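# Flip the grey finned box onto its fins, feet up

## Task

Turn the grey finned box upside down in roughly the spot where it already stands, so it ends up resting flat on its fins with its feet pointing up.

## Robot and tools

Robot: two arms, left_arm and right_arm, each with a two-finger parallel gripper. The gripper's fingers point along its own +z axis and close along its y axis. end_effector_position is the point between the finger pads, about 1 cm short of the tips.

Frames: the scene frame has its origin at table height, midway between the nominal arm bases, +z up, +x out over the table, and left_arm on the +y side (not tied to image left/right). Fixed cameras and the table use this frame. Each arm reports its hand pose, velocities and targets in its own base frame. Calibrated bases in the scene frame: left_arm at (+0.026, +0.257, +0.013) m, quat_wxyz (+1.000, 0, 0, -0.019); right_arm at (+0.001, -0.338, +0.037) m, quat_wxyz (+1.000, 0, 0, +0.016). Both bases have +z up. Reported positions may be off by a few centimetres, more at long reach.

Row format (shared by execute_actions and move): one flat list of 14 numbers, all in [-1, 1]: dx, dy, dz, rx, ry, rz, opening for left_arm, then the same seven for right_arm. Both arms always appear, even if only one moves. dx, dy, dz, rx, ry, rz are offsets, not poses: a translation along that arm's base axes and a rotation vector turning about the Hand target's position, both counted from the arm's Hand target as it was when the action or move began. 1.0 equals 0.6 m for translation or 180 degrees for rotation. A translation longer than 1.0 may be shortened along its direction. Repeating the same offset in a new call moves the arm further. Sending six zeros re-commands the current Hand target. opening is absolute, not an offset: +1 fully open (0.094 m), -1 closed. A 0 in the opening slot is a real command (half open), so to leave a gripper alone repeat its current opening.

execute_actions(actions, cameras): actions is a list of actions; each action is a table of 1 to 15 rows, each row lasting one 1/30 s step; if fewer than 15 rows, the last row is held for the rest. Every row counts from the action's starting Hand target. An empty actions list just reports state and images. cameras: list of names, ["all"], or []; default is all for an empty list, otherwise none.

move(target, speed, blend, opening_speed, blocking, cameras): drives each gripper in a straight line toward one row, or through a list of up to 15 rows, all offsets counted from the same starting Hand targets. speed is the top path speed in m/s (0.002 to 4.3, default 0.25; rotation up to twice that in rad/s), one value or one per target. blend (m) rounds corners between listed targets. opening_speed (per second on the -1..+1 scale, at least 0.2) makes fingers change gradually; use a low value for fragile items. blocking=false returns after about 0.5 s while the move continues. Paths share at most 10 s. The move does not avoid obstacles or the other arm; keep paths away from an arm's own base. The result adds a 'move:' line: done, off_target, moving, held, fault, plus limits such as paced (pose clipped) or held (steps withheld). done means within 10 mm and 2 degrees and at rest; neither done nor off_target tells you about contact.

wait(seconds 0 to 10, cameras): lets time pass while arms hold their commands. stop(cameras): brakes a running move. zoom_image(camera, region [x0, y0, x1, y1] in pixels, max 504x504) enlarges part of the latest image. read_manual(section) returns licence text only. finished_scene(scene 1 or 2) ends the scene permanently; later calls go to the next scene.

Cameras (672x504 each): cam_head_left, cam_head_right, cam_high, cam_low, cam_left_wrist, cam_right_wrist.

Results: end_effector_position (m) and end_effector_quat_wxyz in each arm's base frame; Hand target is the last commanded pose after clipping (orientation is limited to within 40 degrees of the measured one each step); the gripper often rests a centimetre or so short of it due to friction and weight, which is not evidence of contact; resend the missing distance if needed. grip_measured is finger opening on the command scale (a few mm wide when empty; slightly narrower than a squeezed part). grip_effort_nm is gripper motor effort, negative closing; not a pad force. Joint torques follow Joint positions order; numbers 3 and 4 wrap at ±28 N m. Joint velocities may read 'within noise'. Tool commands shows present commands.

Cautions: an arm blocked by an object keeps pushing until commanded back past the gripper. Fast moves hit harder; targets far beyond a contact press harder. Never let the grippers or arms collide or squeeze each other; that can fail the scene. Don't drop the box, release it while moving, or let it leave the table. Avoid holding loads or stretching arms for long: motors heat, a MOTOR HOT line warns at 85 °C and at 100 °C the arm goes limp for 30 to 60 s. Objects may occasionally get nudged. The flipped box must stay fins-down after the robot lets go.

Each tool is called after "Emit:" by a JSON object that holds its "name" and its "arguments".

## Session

Emit:
{"name": "execute_actions", "arguments": {"actions": []}}

Scene clock: 0.00 s.
left_arm: end_effector_position=(+0.7469, +0.0627, +0.1858) grip_measured=+1.000 grip_effort_nm=n/a end_effector_quat_wxyz=(+0.600, +0.118, +0.783, +0.112) | right_arm: end_effector_position=(+0.2461, -0.0955, +0.3388) grip_measured=+1.000 grip_effort_nm=n/a end_effector_quat_wxyz=(+0.392, +0.340, +0.834, -0.188)
Joint positions: left_arm=[0.099 1.879 1.257 0.363 0.062 0.35 0.094] | right_arm=[0.029 0.581 0.868 -1.173 0.637 0.571 0.094]
Joint velocities: within noise
Joint torques (N m): no reading
Heat: left arm: hottest elbow 34 °C; right arm: hottest elbow 32 °C.
Hand target: left_arm +0.7532, +0.0634, +0.1927; +0.607, +0.117, +0.778, +0.114 | right_arm +0.2481, -0.0955, +0.3525; +0.404, +0.343, +0.828, -0.182
Tool commands: left_gripper/opening=+1.0 right_gripper/opening=+1.0

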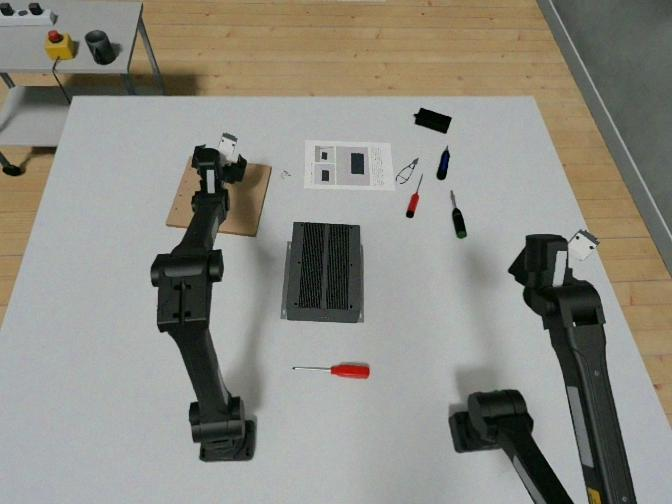

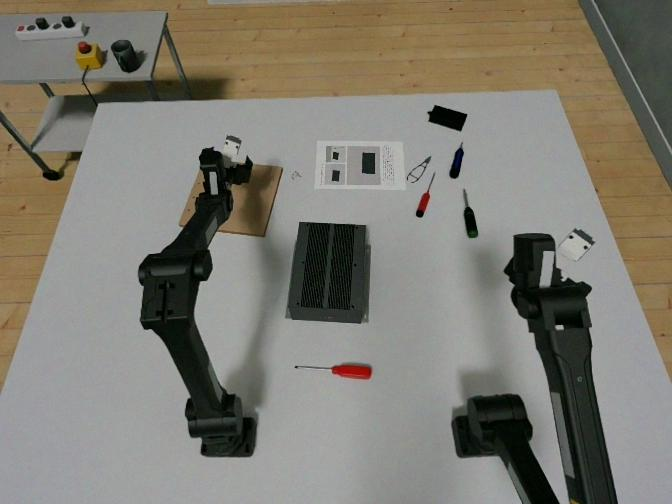

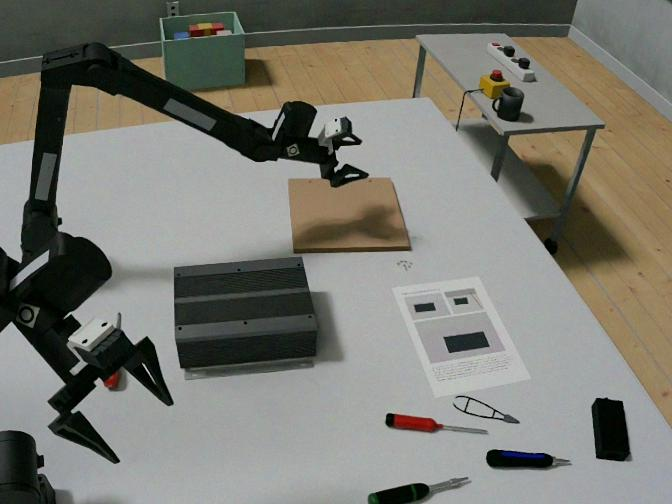

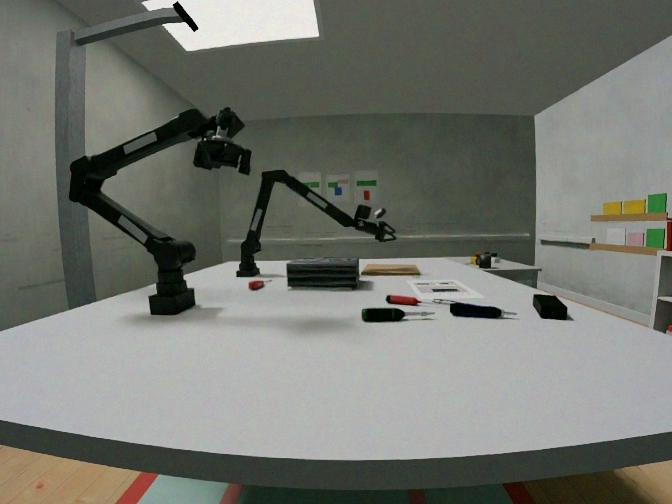

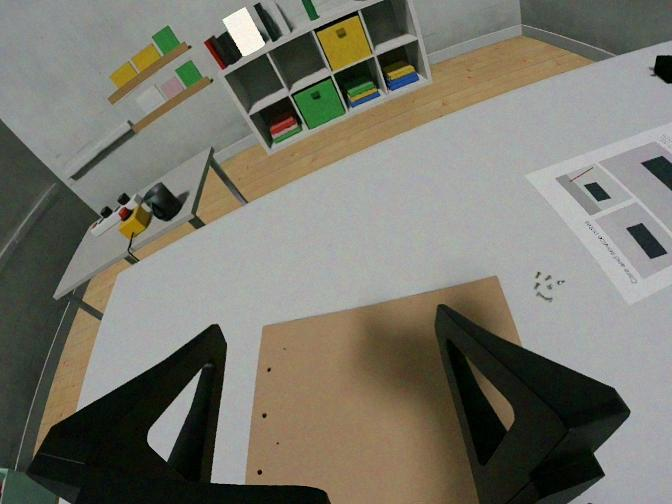

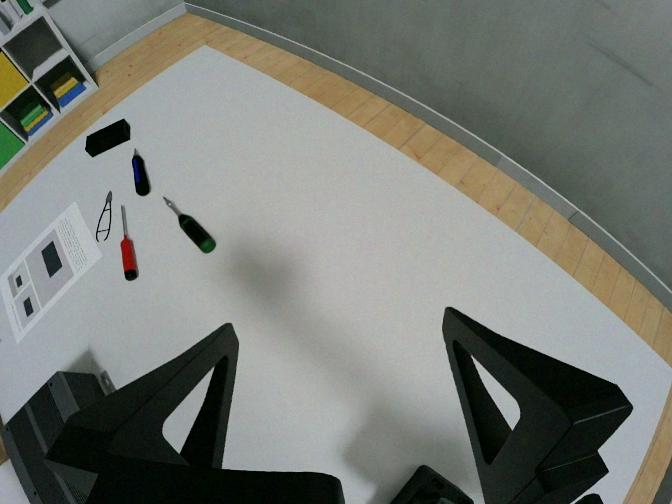

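Emit:
{"name": "move", "arguments": {"target": [-0.462,-0.105,0.012,-0.043,0.1205,-0.399,-1,0.453,0.3,-0.18,0.031,-0.075,0.68,-1], "cameras": ["all"], "speed": 0.35}}

Scene clock: 39.77 s.
left_arm: end_effector_position=(+0.4641, -0.0077, +0.1981) grip_measured=-0.988 grip_effort_nm=-0.603 end_effector_quat_wxyz=(+0.413, +0.524, +0.663, -0.339) | right_arm: end_effector_position=(+0.5078, +0.0799, +0.2325) grip_measured=-0.986 grip_effort_nm=-0.774 end_effector_quat_wxyz=(+0.411, -0.513, +0.672, +0.341)
Joint positions: left_arm=[0.324 1.661 1.235 -1.372 1.116 1.805 0.001] | right_arm=[-0.149 1.614 1.277 -1.072 -1.121 -1.352 0.001]
Joint torques (N m): left_arm=[-0.15 -10.64 10.89 -0.21 0.58 -0.07] | right_arm=[0.62 -11.81 11.03 0.32 -0.59 -0.13]
Heat: left arm: hottest elbow 40 °C; right arm: hottest elbow 37 °C.
Hand target: left_arm +0.4760, +0.0004, +0.1997; +0.416, +0.528, +0.661, -0.333 | right_arm +0.5198, +0.0847, +0.2443; +0.417, -0.527, +0.662, +0.333
Off the commanded pose: left_arm 0.014 m, 1 deg | right_arm 0.018 m, 2 deg.
move: off_target (left_arm, right_arm)

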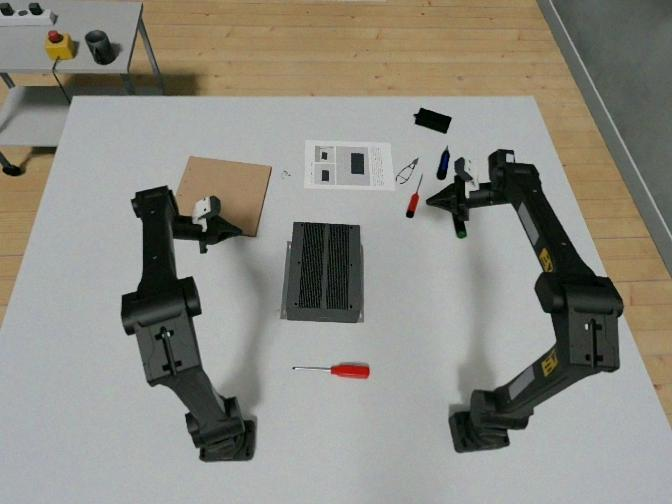

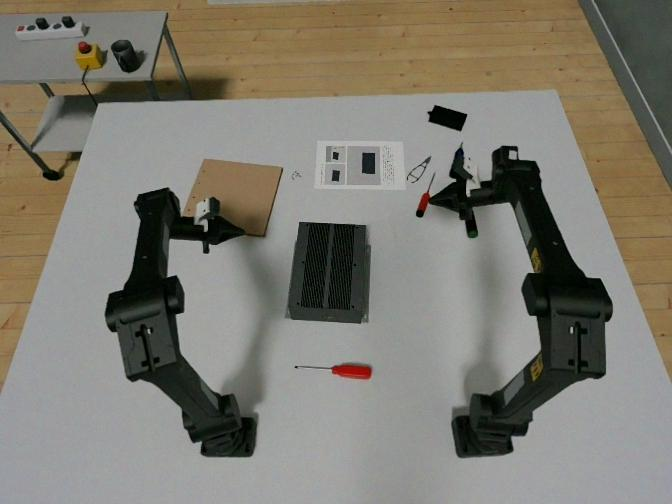

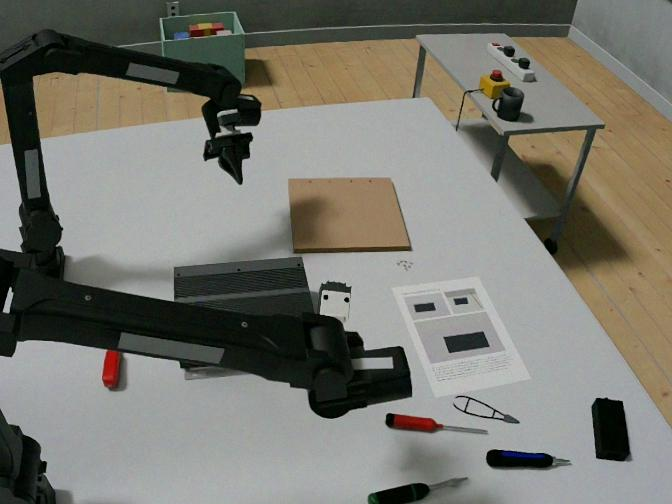

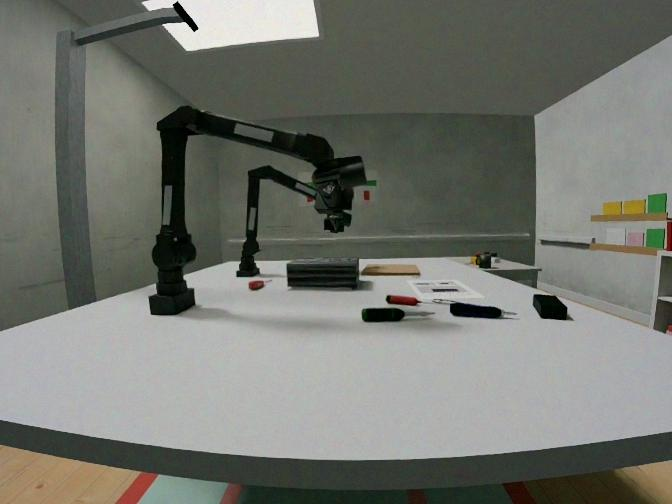

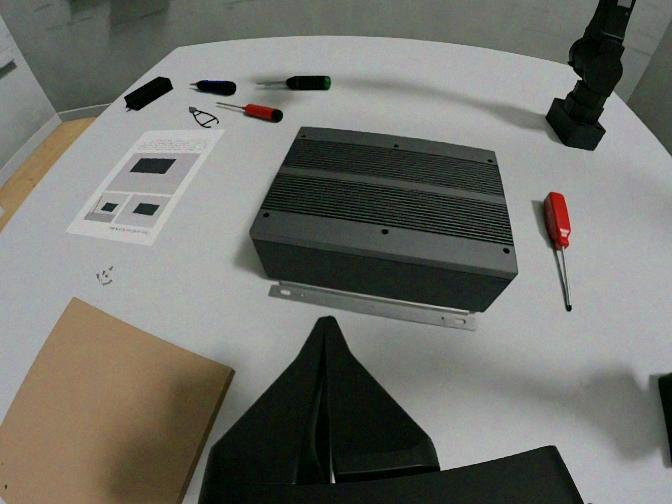

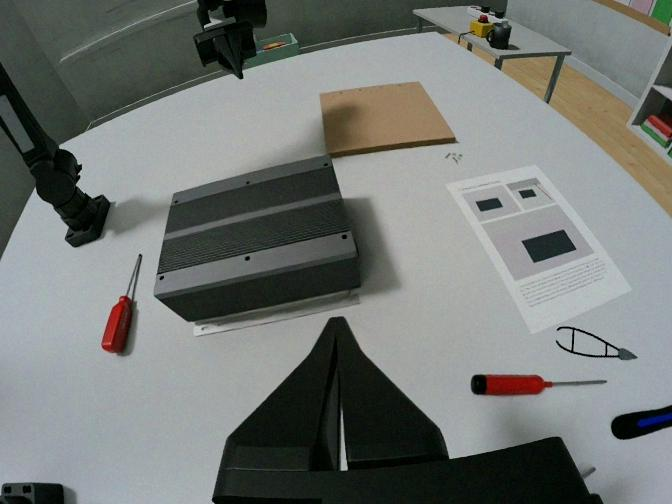

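Emit:
{"name": "move", "arguments": {"target": [[0.023,-0.07,-0.15,0,0,0,-1,-0.05,0.05,-0.2,0,0,0,-1],[0.023,-0.197,-0.29,0,0,0,-1,-0.05,0.197,-0.377,0,0,0,-1]], "cameras": ["cam_head_left","cam_left_wrist","cam_right_wrist"], "speed": 0.15}}

Scene clock: 65.93 s.
left_arm: end_effector_position=(+0.4921, -0.1149, +0.0364) grip_measured=-0.988 grip_effort_nm=-0.603 end_effector_quat_wxyz=(+0.424, +0.532, +0.656, -0.327) | right_arm: end_effector_position=(+0.4907, +0.1975, +0.0212) grip_measured=-0.986 grip_effort_nm=-0.769 end_effector_quat_wxyz=(+0.418, -0.526, +0.662, +0.331)
Joint positions: left_arm=[0.081 1.853 0.971 -0.379 1.106 1.252 0.001] | right_arm=[0.103 1.875 0.904 0.001 -1.022 -0.895 0.001]
Joint torques (N m): left_arm=[-1.38 -11.58 5.78 1.48 0.57 -0.33] | right_arm=[0.15 -13.1 4.97 2.06 -0.43 0.11]
Heat: left arm: hottest elbow 43 °C; right arm: hottest elbow 39 °C.
Hand target: left_arm +0.4898, -0.1179, +0.0257; +0.417, +0.528, +0.661, -0.333 | right_arm +0.4899, +0.2030, +0.0183; +0.417, -0.527, +0.662, +0.333
Off the commanded pose: left_arm 0.011 m, 1 deg | right_arm 0.006 m, 0 deg.
move: off_target (left_arm)
Images, in order (width x height): cam_head_left 672x504, cam_left_wrist 672x504, cam_right_wrist 672x504.

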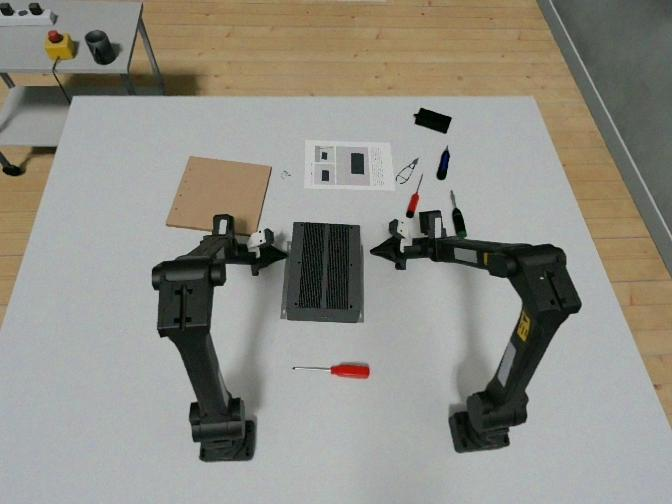

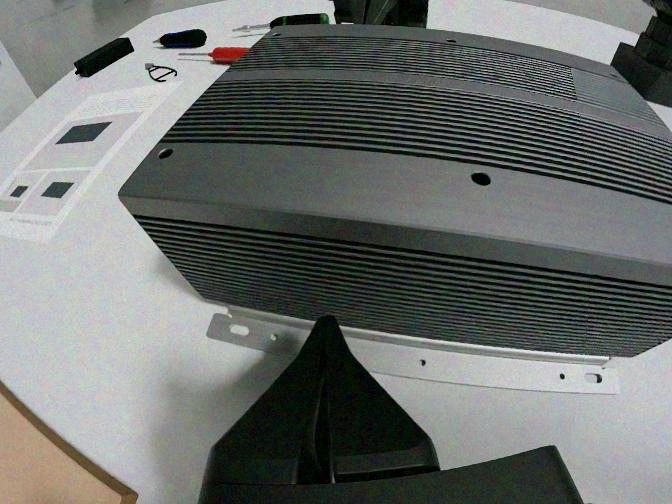

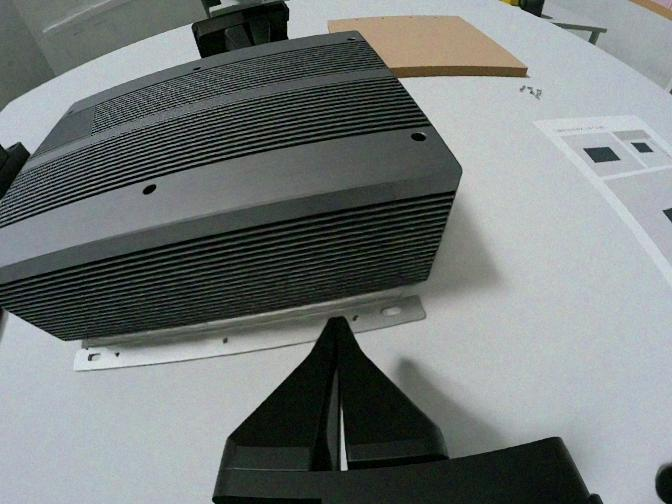

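Emit:
{"name": "move", "arguments": {"target": [[0.01,-0.08,0.0,0,0,0,-1,-0.01,0.08,0,0,0,0,-1],[0.01,-0.17,0.02,0,0,0,-1,-0.01,0.17,0.02,0,0,0,-1],[0,-0.22,0.18,0,0,0,-1,-0.01,0.22,0.18,0,0,0,-1]], "cameras": ["cam_head_left","cam_low","cam_left_wrist","cam_right_wrist"], "speed": 0.06}}

Scene clock: 75.33 s.
left_arm: end_effector_position=(+0.5060, -0.1368, +0.0663) grip_measured=-0.989 grip_effort_nm=-0.589 end_effector_quat_wxyz=(+0.393, +0.449, +0.751, -0.282) | right_arm: end_effector_position=(+0.4812, +0.2311, +0.0485) grip_measured=-0.986 grip_effort_nm=-0.764 end_effector_quat_wxyz=(+0.365, -0.450, +0.756, +0.303)
Joint positions: left_arm=[-0.006 1.715 0.91 -0.196 0.886 0.794 0.001] | right_arm=[0.219 1.736 0.865 -0.02 -0.787 -0.564 0.001]
Joint torques (N m): left_arm=[-16.26 -18.61 9.4 1.7 4.5 -0.26] | right_arm=[12.4 -18.78 11.64 3.51 -3.18 0.04]
Heat: left arm: hottest elbow 42 °C; right arm: hottest elbow 40 °C.
Hand target: left_arm +0.4899, -0.2499, +0.1338; +0.417, +0.528, +0.661, -0.333 | right_arm +0.4840, +0.3349, +0.1262; +0.417, -0.527, +0.662, +0.333
Off the commanded pose: left_arm 0.133 m, 15 deg | right_arm 0.130 m, 16 deg.
move: off_target (left_arm, right_arm)
Images, in order (width x height): cam_head_left 672x504, cam_low 672x504, cam_left_wrist 672x504, cam_right_wrist 672x504.

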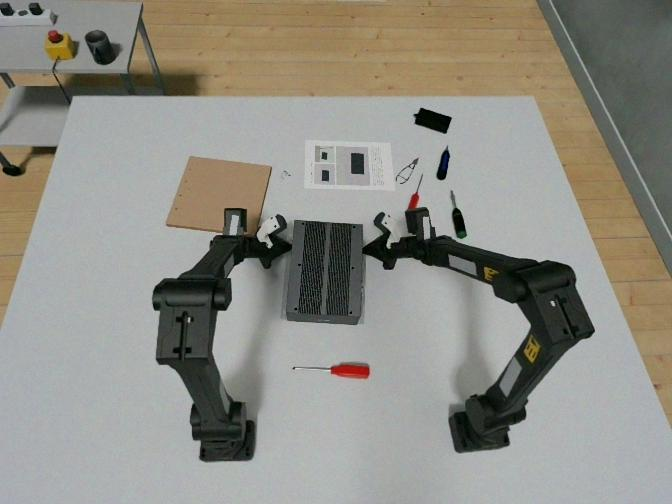

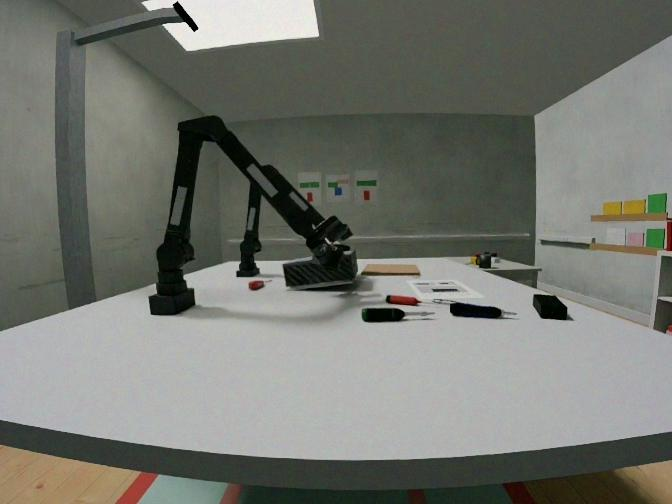

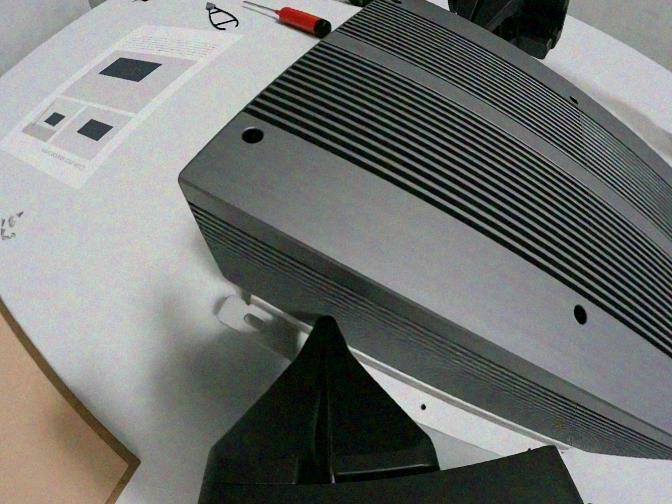

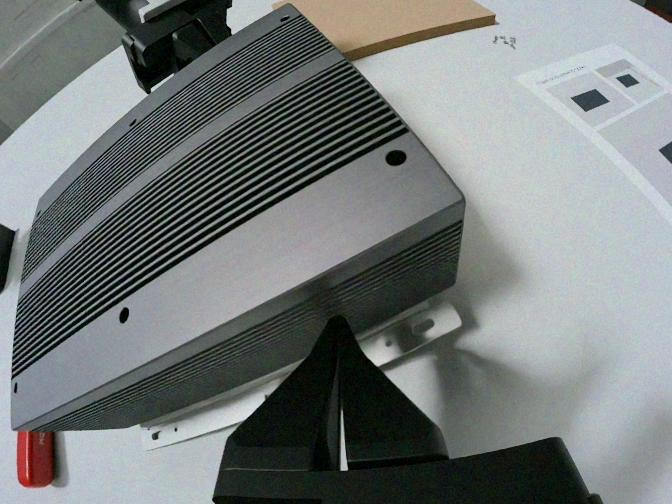

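Emit:
{"name": "move", "arguments": {"target": [0.01,-0.015,0.13,0,0,0,-1,0.02,0.015,0.13,0,0,0,-1], "cameras": ["cam_head_left","cam_low","cam_left_wrist","cam_right_wrist"], "speed": 0.05}}

Scene clock: 81.37 s.
left_arm: end_effector_position=(+0.4926, -0.1409, +0.1194) grip_measured=-0.989 grip_effort_nm=-0.589 end_effector_quat_wxyz=(+0.371, +0.438, +0.765, -0.291) | right_arm: end_effector_position=(+0.4609, +0.2296, +0.0997) grip_measured=-0.986 grip_effort_nm=-0.764 end_effector_quat_wxyz=(+0.335, -0.442, +0.772, +0.312)
Joint positions: left_arm=[-0.018 1.587 0.943 -0.395 0.871 0.77 0.001] | right_arm=[0.226 1.589 0.884 -0.251 -0.779 -0.554 0.001]
Joint torques (N m): left_arm=[-16.56 -17.55 14.79 1.66 4.88 -0.27] | right_arm=[12.1 -16.09 17.94 3.84 -3.43 0.01]
Heat: left arm: hottest elbow 42 °C; right arm: hottest elbow 42 °C.
Hand target: left_arm +0.4958, -0.2588, +0.2118; +0.417, +0.528, +0.661, -0.333 | right_arm +0.4959, +0.3440, +0.2043; +0.417, -0.527, +0.662, +0.333
Off the commanded pose: left_arm 0.150 m, 17 deg | right_arm 0.159 m, 19 deg.
move: off_target (left_arm, right_arm)
Images, in order (width x height): cam_head_left 672x504, cam_low 672x504, cam_left_wrist 672x504, cam_right_wrist 672x504.

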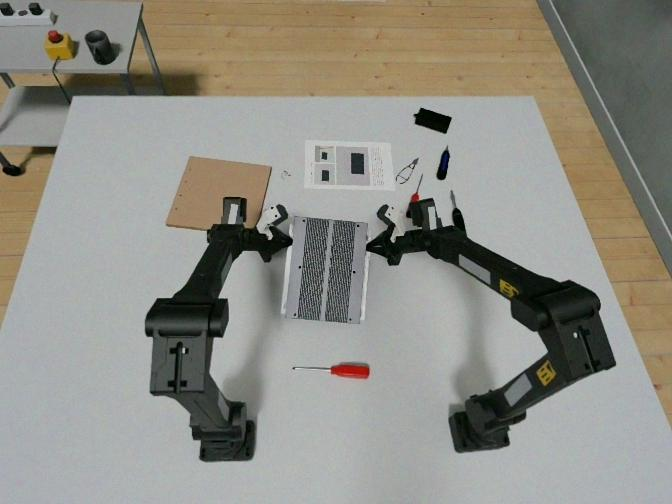

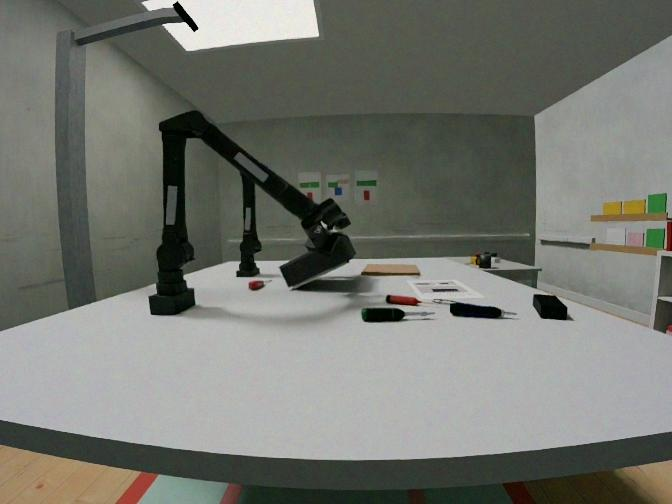

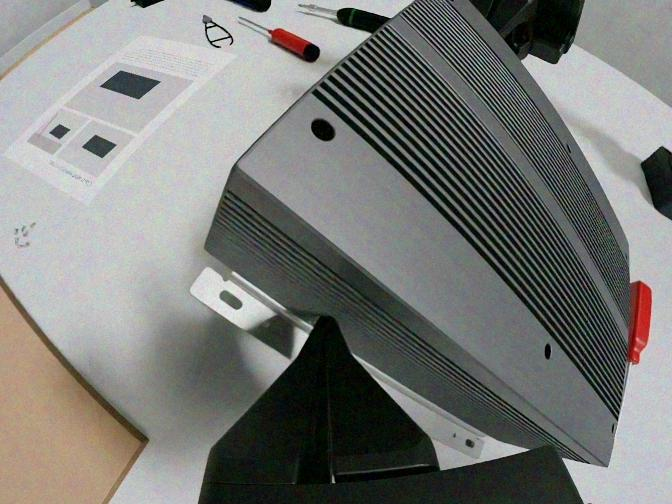

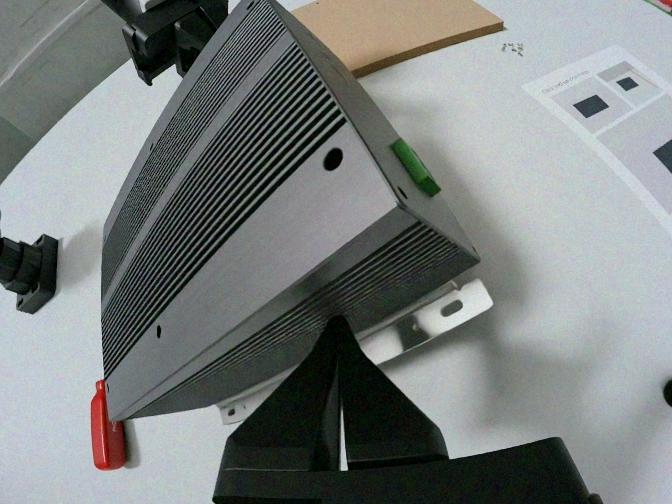

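Emit:
{"name": "move", "arguments": {"target": [0.04,-0.01,0.09,0,0,0,-1,0.04,0.01,0.09,0,0,0,-1], "cameras": ["cam_head_left","cam_low","cam_left_wrist","cam_right_wrist"], "speed": 0.05}}

Scene clock: 88.70 s.
left_arm: end_effector_position=(+0.5343, -0.1390, +0.1971) grip_measured=-0.989 grip_effort_nm=-0.589 end_effector_quat_wxyz=(+0.396, +0.445, +0.757, -0.269) | right_arm: end_effector_position=(+0.4794, +0.2357, +0.1579) grip_measured=-0.986 grip_effort_nm=-0.759 end_effector_quat_wxyz=(+0.334, -0.442, +0.769, +0.319)
Joint positions: left_arm=[-0.017 1.553 1.123 -0.537 0.852 0.764 0.001] | right_arm=[0.226 1.543 1.011 -0.427 -0.794 -0.554 0.001]
Joint torques (N m): left_arm=[-16.73 -15.03 14.75 1.16 5.3 -0.23] | right_arm=[11.52 -12.98 20.16 4.31 -2.99 -0.01]
Heat: left arm: hottest wrist yaw 52 °C; right arm: hottest elbow 45 °C.
Hand target: left_arm +0.5198, -0.2648, +0.2659; +0.417, +0.528, +0.661, -0.333 | right_arm +0.5198, +0.3500, +0.2579; +0.417, -0.527, +0.662, +0.333
Off the commanded pose: left_arm 0.144 m, 17 deg | right_arm 0.157 m, 18 deg.
move: off_target (left_arm, right_arm)
Images, in order (width x height): cam_head_left 672x504, cam_low 672x504, cam_left_wrist 672x504, cam_right_wrist 672x504.

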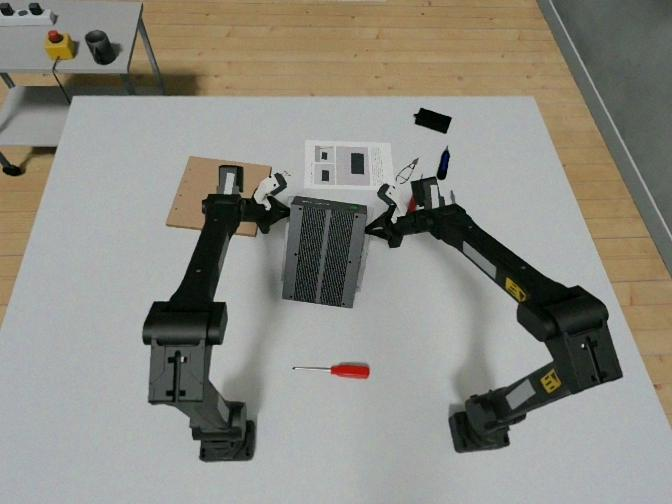

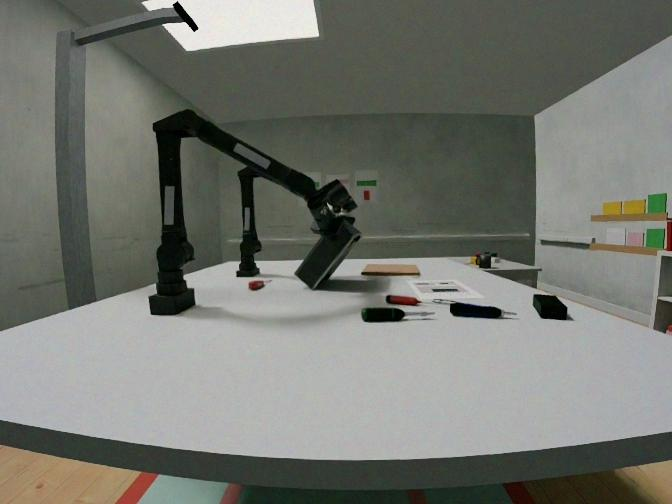

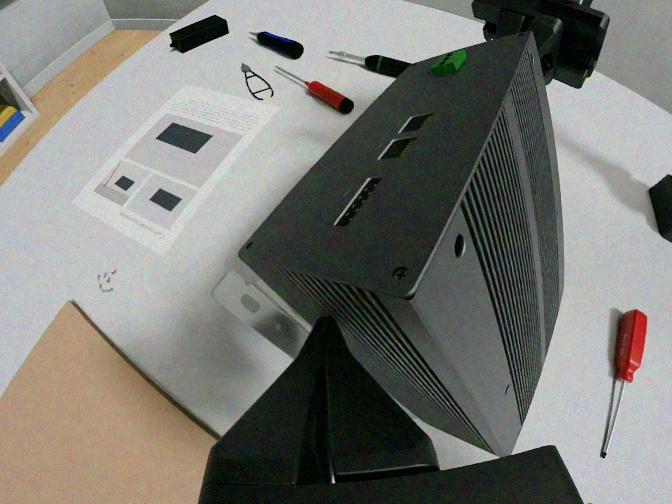

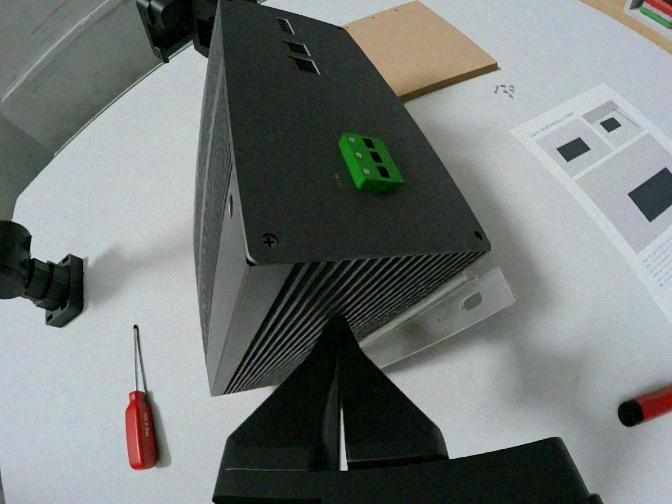

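Emit:
{"name": "move", "arguments": {"target": [0.0,-0.01,0.02,0,0,0,-1,0.03,0.01,0.05,0,0,0,-1], "cameras": ["cam_head_left","cam_low","cam_left_wrist","cam_right_wrist"], "speed": 0.05}}

Scene clock: 96.50 s.
left_arm: end_effector_position=(+0.5437, -0.1356, +0.2129) grip_measured=-0.989 grip_effort_nm=-0.589 end_effector_quat_wxyz=(+0.404, +0.441, +0.755, -0.267) | right_arm: end_effector_position=(+0.4925, +0.2385, +0.1726) grip_measured=-0.986 grip_effort_nm=-0.764 end_effector_quat_wxyz=(+0.319, -0.438, +0.777, +0.320)
Joint positions: left_arm=[-0.009 1.553 1.161 -0.554 0.858 0.755 0.001] | right_arm=[0.227 1.563 1.091 -0.522 -0.788 -0.554 0.001]
Joint torques (N m): left_arm=[-18.02 -15.74 13.82 1.02 4.95 -0.24] | right_arm=[11.58 -14.45 21.41 4.72 -3.42 -0.07]
Heat: left arm: hottest wrist yaw 65 °C; right arm: hottest elbow 53 °C.
Hand target: left_arm +0.5198, -0.2709, +0.2779; +0.417, +0.528, +0.661, -0.333 | right_arm +0.5379, +0.3559, +0.2883; +0.417, -0.527, +0.662, +0.333
Off the commanded pose: left_arm 0.152 m, 17 deg | right_arm 0.171 m, 20 deg.
move: off_target (left_arm, right_arm)
Images, in order (width x height): cam_head_left 672x504, cam_low 672x504, cam_left_wrist 672x504, cam_right_wrist 672x504.

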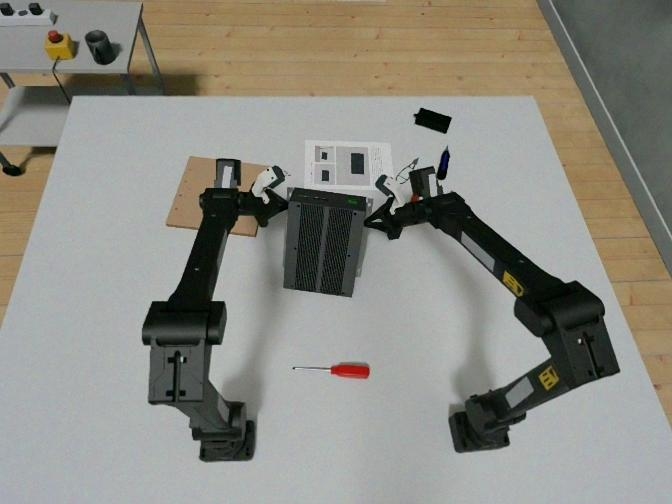

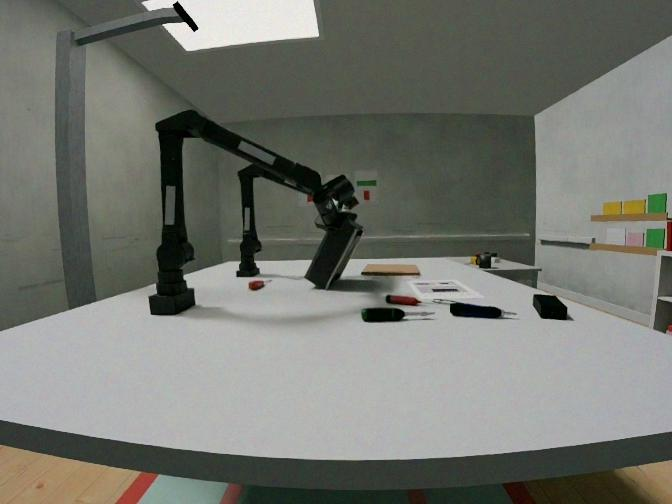

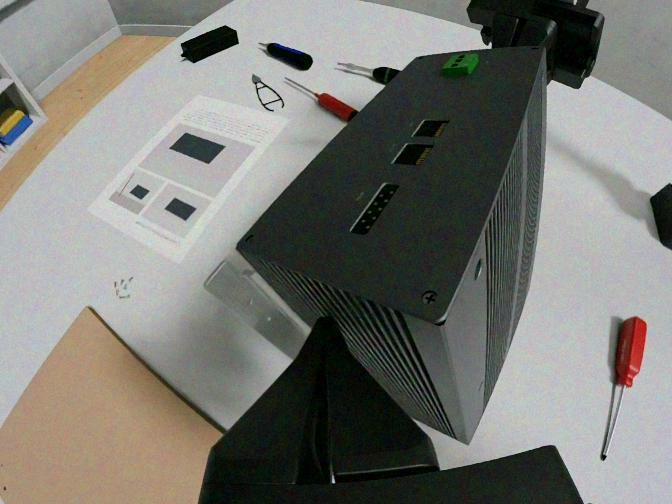

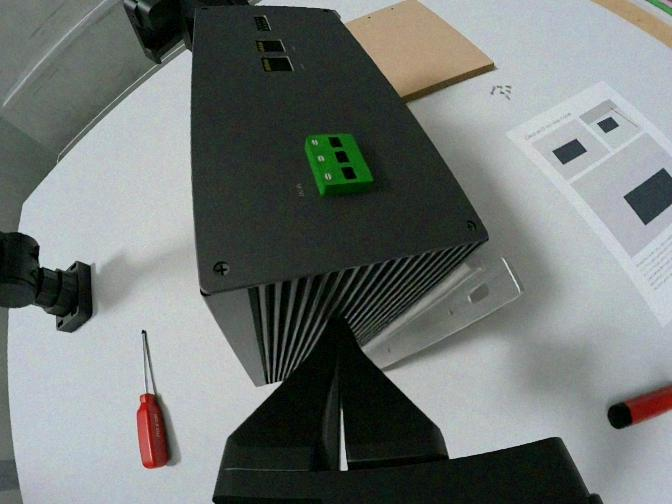

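Emit:
{"name": "move", "arguments": {"target": [-0.07,0.01,0.01,0,0,0,-1,-0.04,-0.01,0.045,0,0,0,-1], "cameras": ["cam_head_left","cam_low","cam_left_wrist","cam_right_wrist"], "speed": 0.06}}

Scene clock: 103.70 s.
left_arm: end_effector_position=(+0.5181, -0.1376, +0.2277) grip_measured=-0.989 grip_effort_nm=-0.589 end_effector_quat_wxyz=(+0.407, +0.443, +0.751, -0.271) | right_arm: end_effector_position=(+0.4860, +0.2336, +0.1781) grip_measured=-0.986 grip_effort_nm=-0.759 end_effector_quat_wxyz=(+0.309, -0.434, +0.787, +0.311)
Joint positions: left_arm=[-0.011 1.477 1.112 -0.576 0.869 0.756 0.001] | right_arm=[0.227 1.537 1.092 -0.571 -0.761 -0.555 0.001]
Joint torques (N m): left_arm=[-17.9 -16.21 10.71 1.61 4.46 -0.25] | right_arm=[11.22 -18.55 20.27 4.15 -4.58 -0.09]
Heat: left arm: hottest wrist yaw 72 °C; right arm: hottest elbow 54 °C.
Hand target: left_arm +0.4778, -0.2648, +0.2838; +0.417, +0.528, +0.661, -0.333 | right_arm +0.5139, +0.3500, +0.3153; +0.417, -0.527, +0.662, +0.333
Off the commanded pose: left_arm 0.145 m, 16 deg | right_arm 0.182 m, 22 deg.
move: off_target (left_arm, right_arm)
Images, in order (width x height): cam_head_left 672x504, cam_low 672x504, cam_left_wrist 672x504, cam_right_wrist 672x504.

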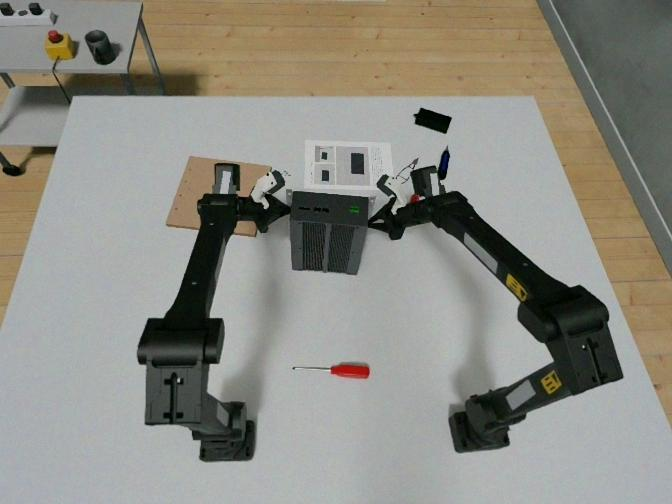

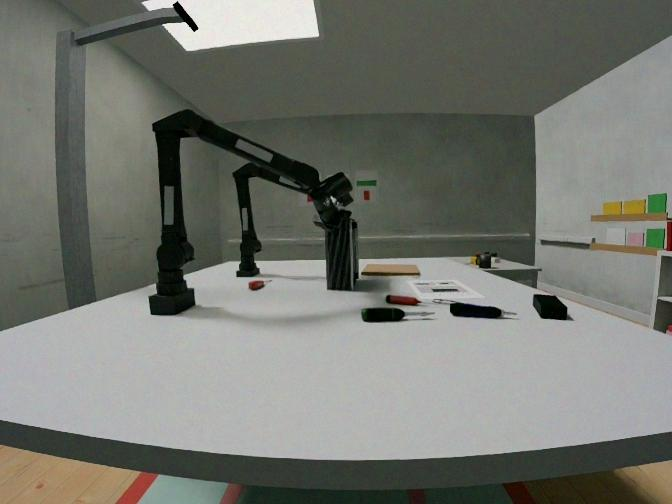

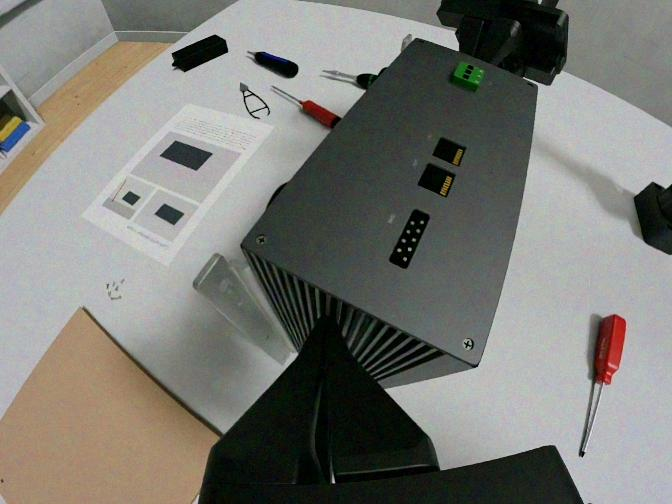

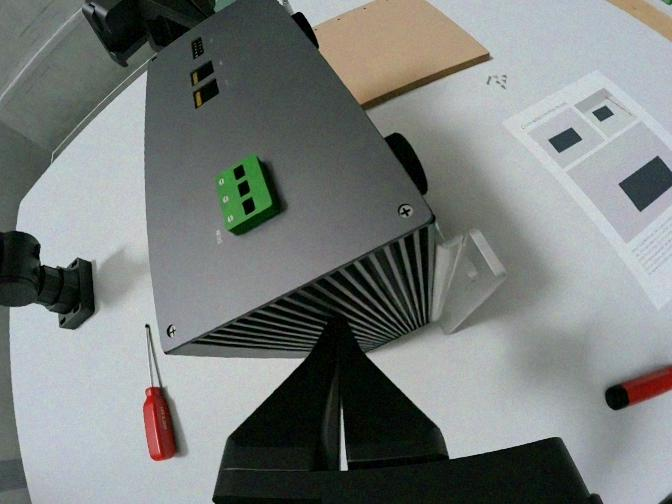

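Emit:
{"name": "move", "arguments": {"target": [[0,0,-0.06,0,0,0,-1,0,0,-0.06,0,0,0,-1]], "cameras": ["cam_head_left","cam_low","cam_left_wrist","cam_right_wrist"], "speed": 0.06}}

Scene clock: 126.73 s.
left_arm: end_effector_position=(+0.5175, -0.1367, +0.2262) grip_measured=-0.989 grip_effort_nm=-0.593 end_effector_quat_wxyz=(+0.427, +0.451, +0.740, -0.259) | right_arm: end_effector_position=(+0.4891, +0.2347, +0.1776) grip_measured=-0.986 grip_effort_nm=-0.764 end_effector_quat_wxyz=(+0.321, -0.443, +0.779, +0.307)
Joint positions: left_arm=[-0.009 1.463 1.075 -0.501 0.869 0.758 0.001] | right_arm=[0.227 1.54 1.087 -0.542 -0.764 -0.572 0.001]
Joint torques (N m): left_arm=[-18.32 -12.81 8.84 2.07 4.2 -0.28] | right_arm=[11.99 -15.15 17.24 6.09 -4.38 0.07]
Heat: left arm: hottest wrist yaw 82 °C; right arm: hottest elbow 59 °C.
Hand target: left_arm +0.4778, -0.2649, +0.2477; +0.416, +0.528, +0.661, -0.333 | right_arm +0.5140, +0.3500, +0.2792; +0.417, -0.527, +0.662, +0.333
Off the commanded pose: left_arm 0.136 m, 15 deg | right_arm 0.156 m, 20 deg.
move: off_target (left_arm, right_arm)
Images, in order (width x height): cam_head_left 672x504, cam_low 672x504, cam_left_wrist 672x504, cam_right_wrist 672x504.

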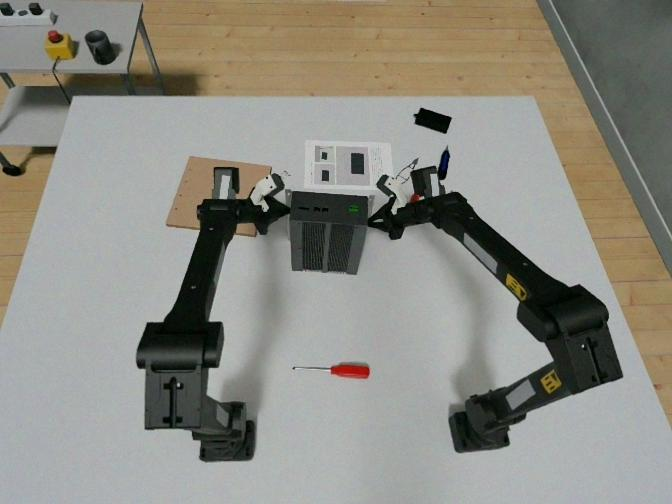

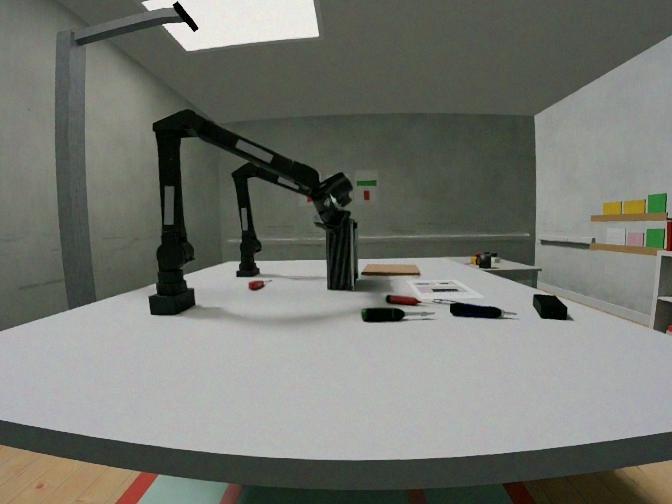

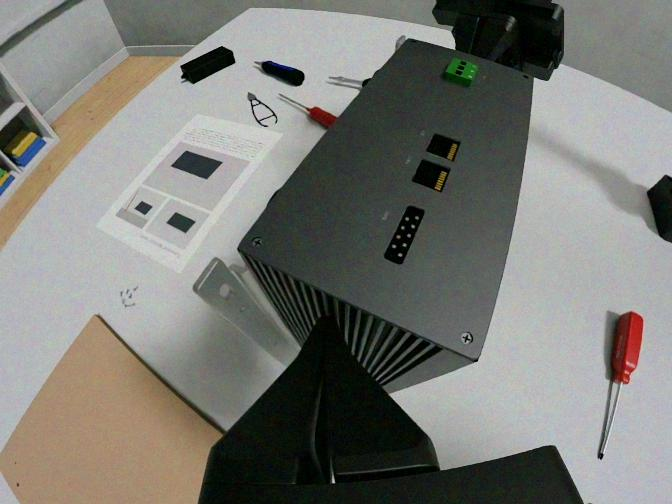

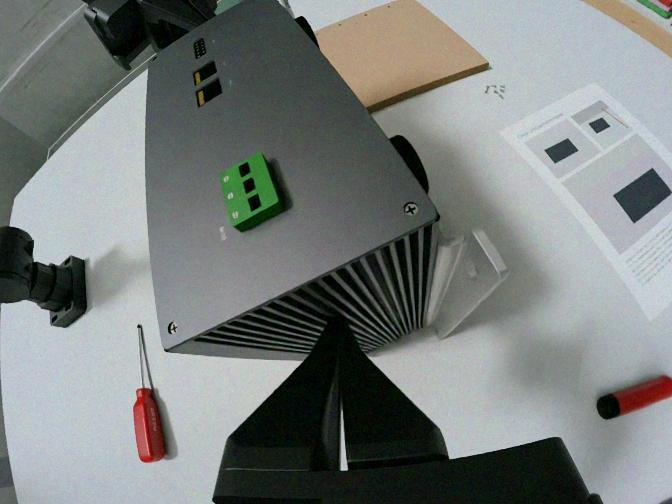

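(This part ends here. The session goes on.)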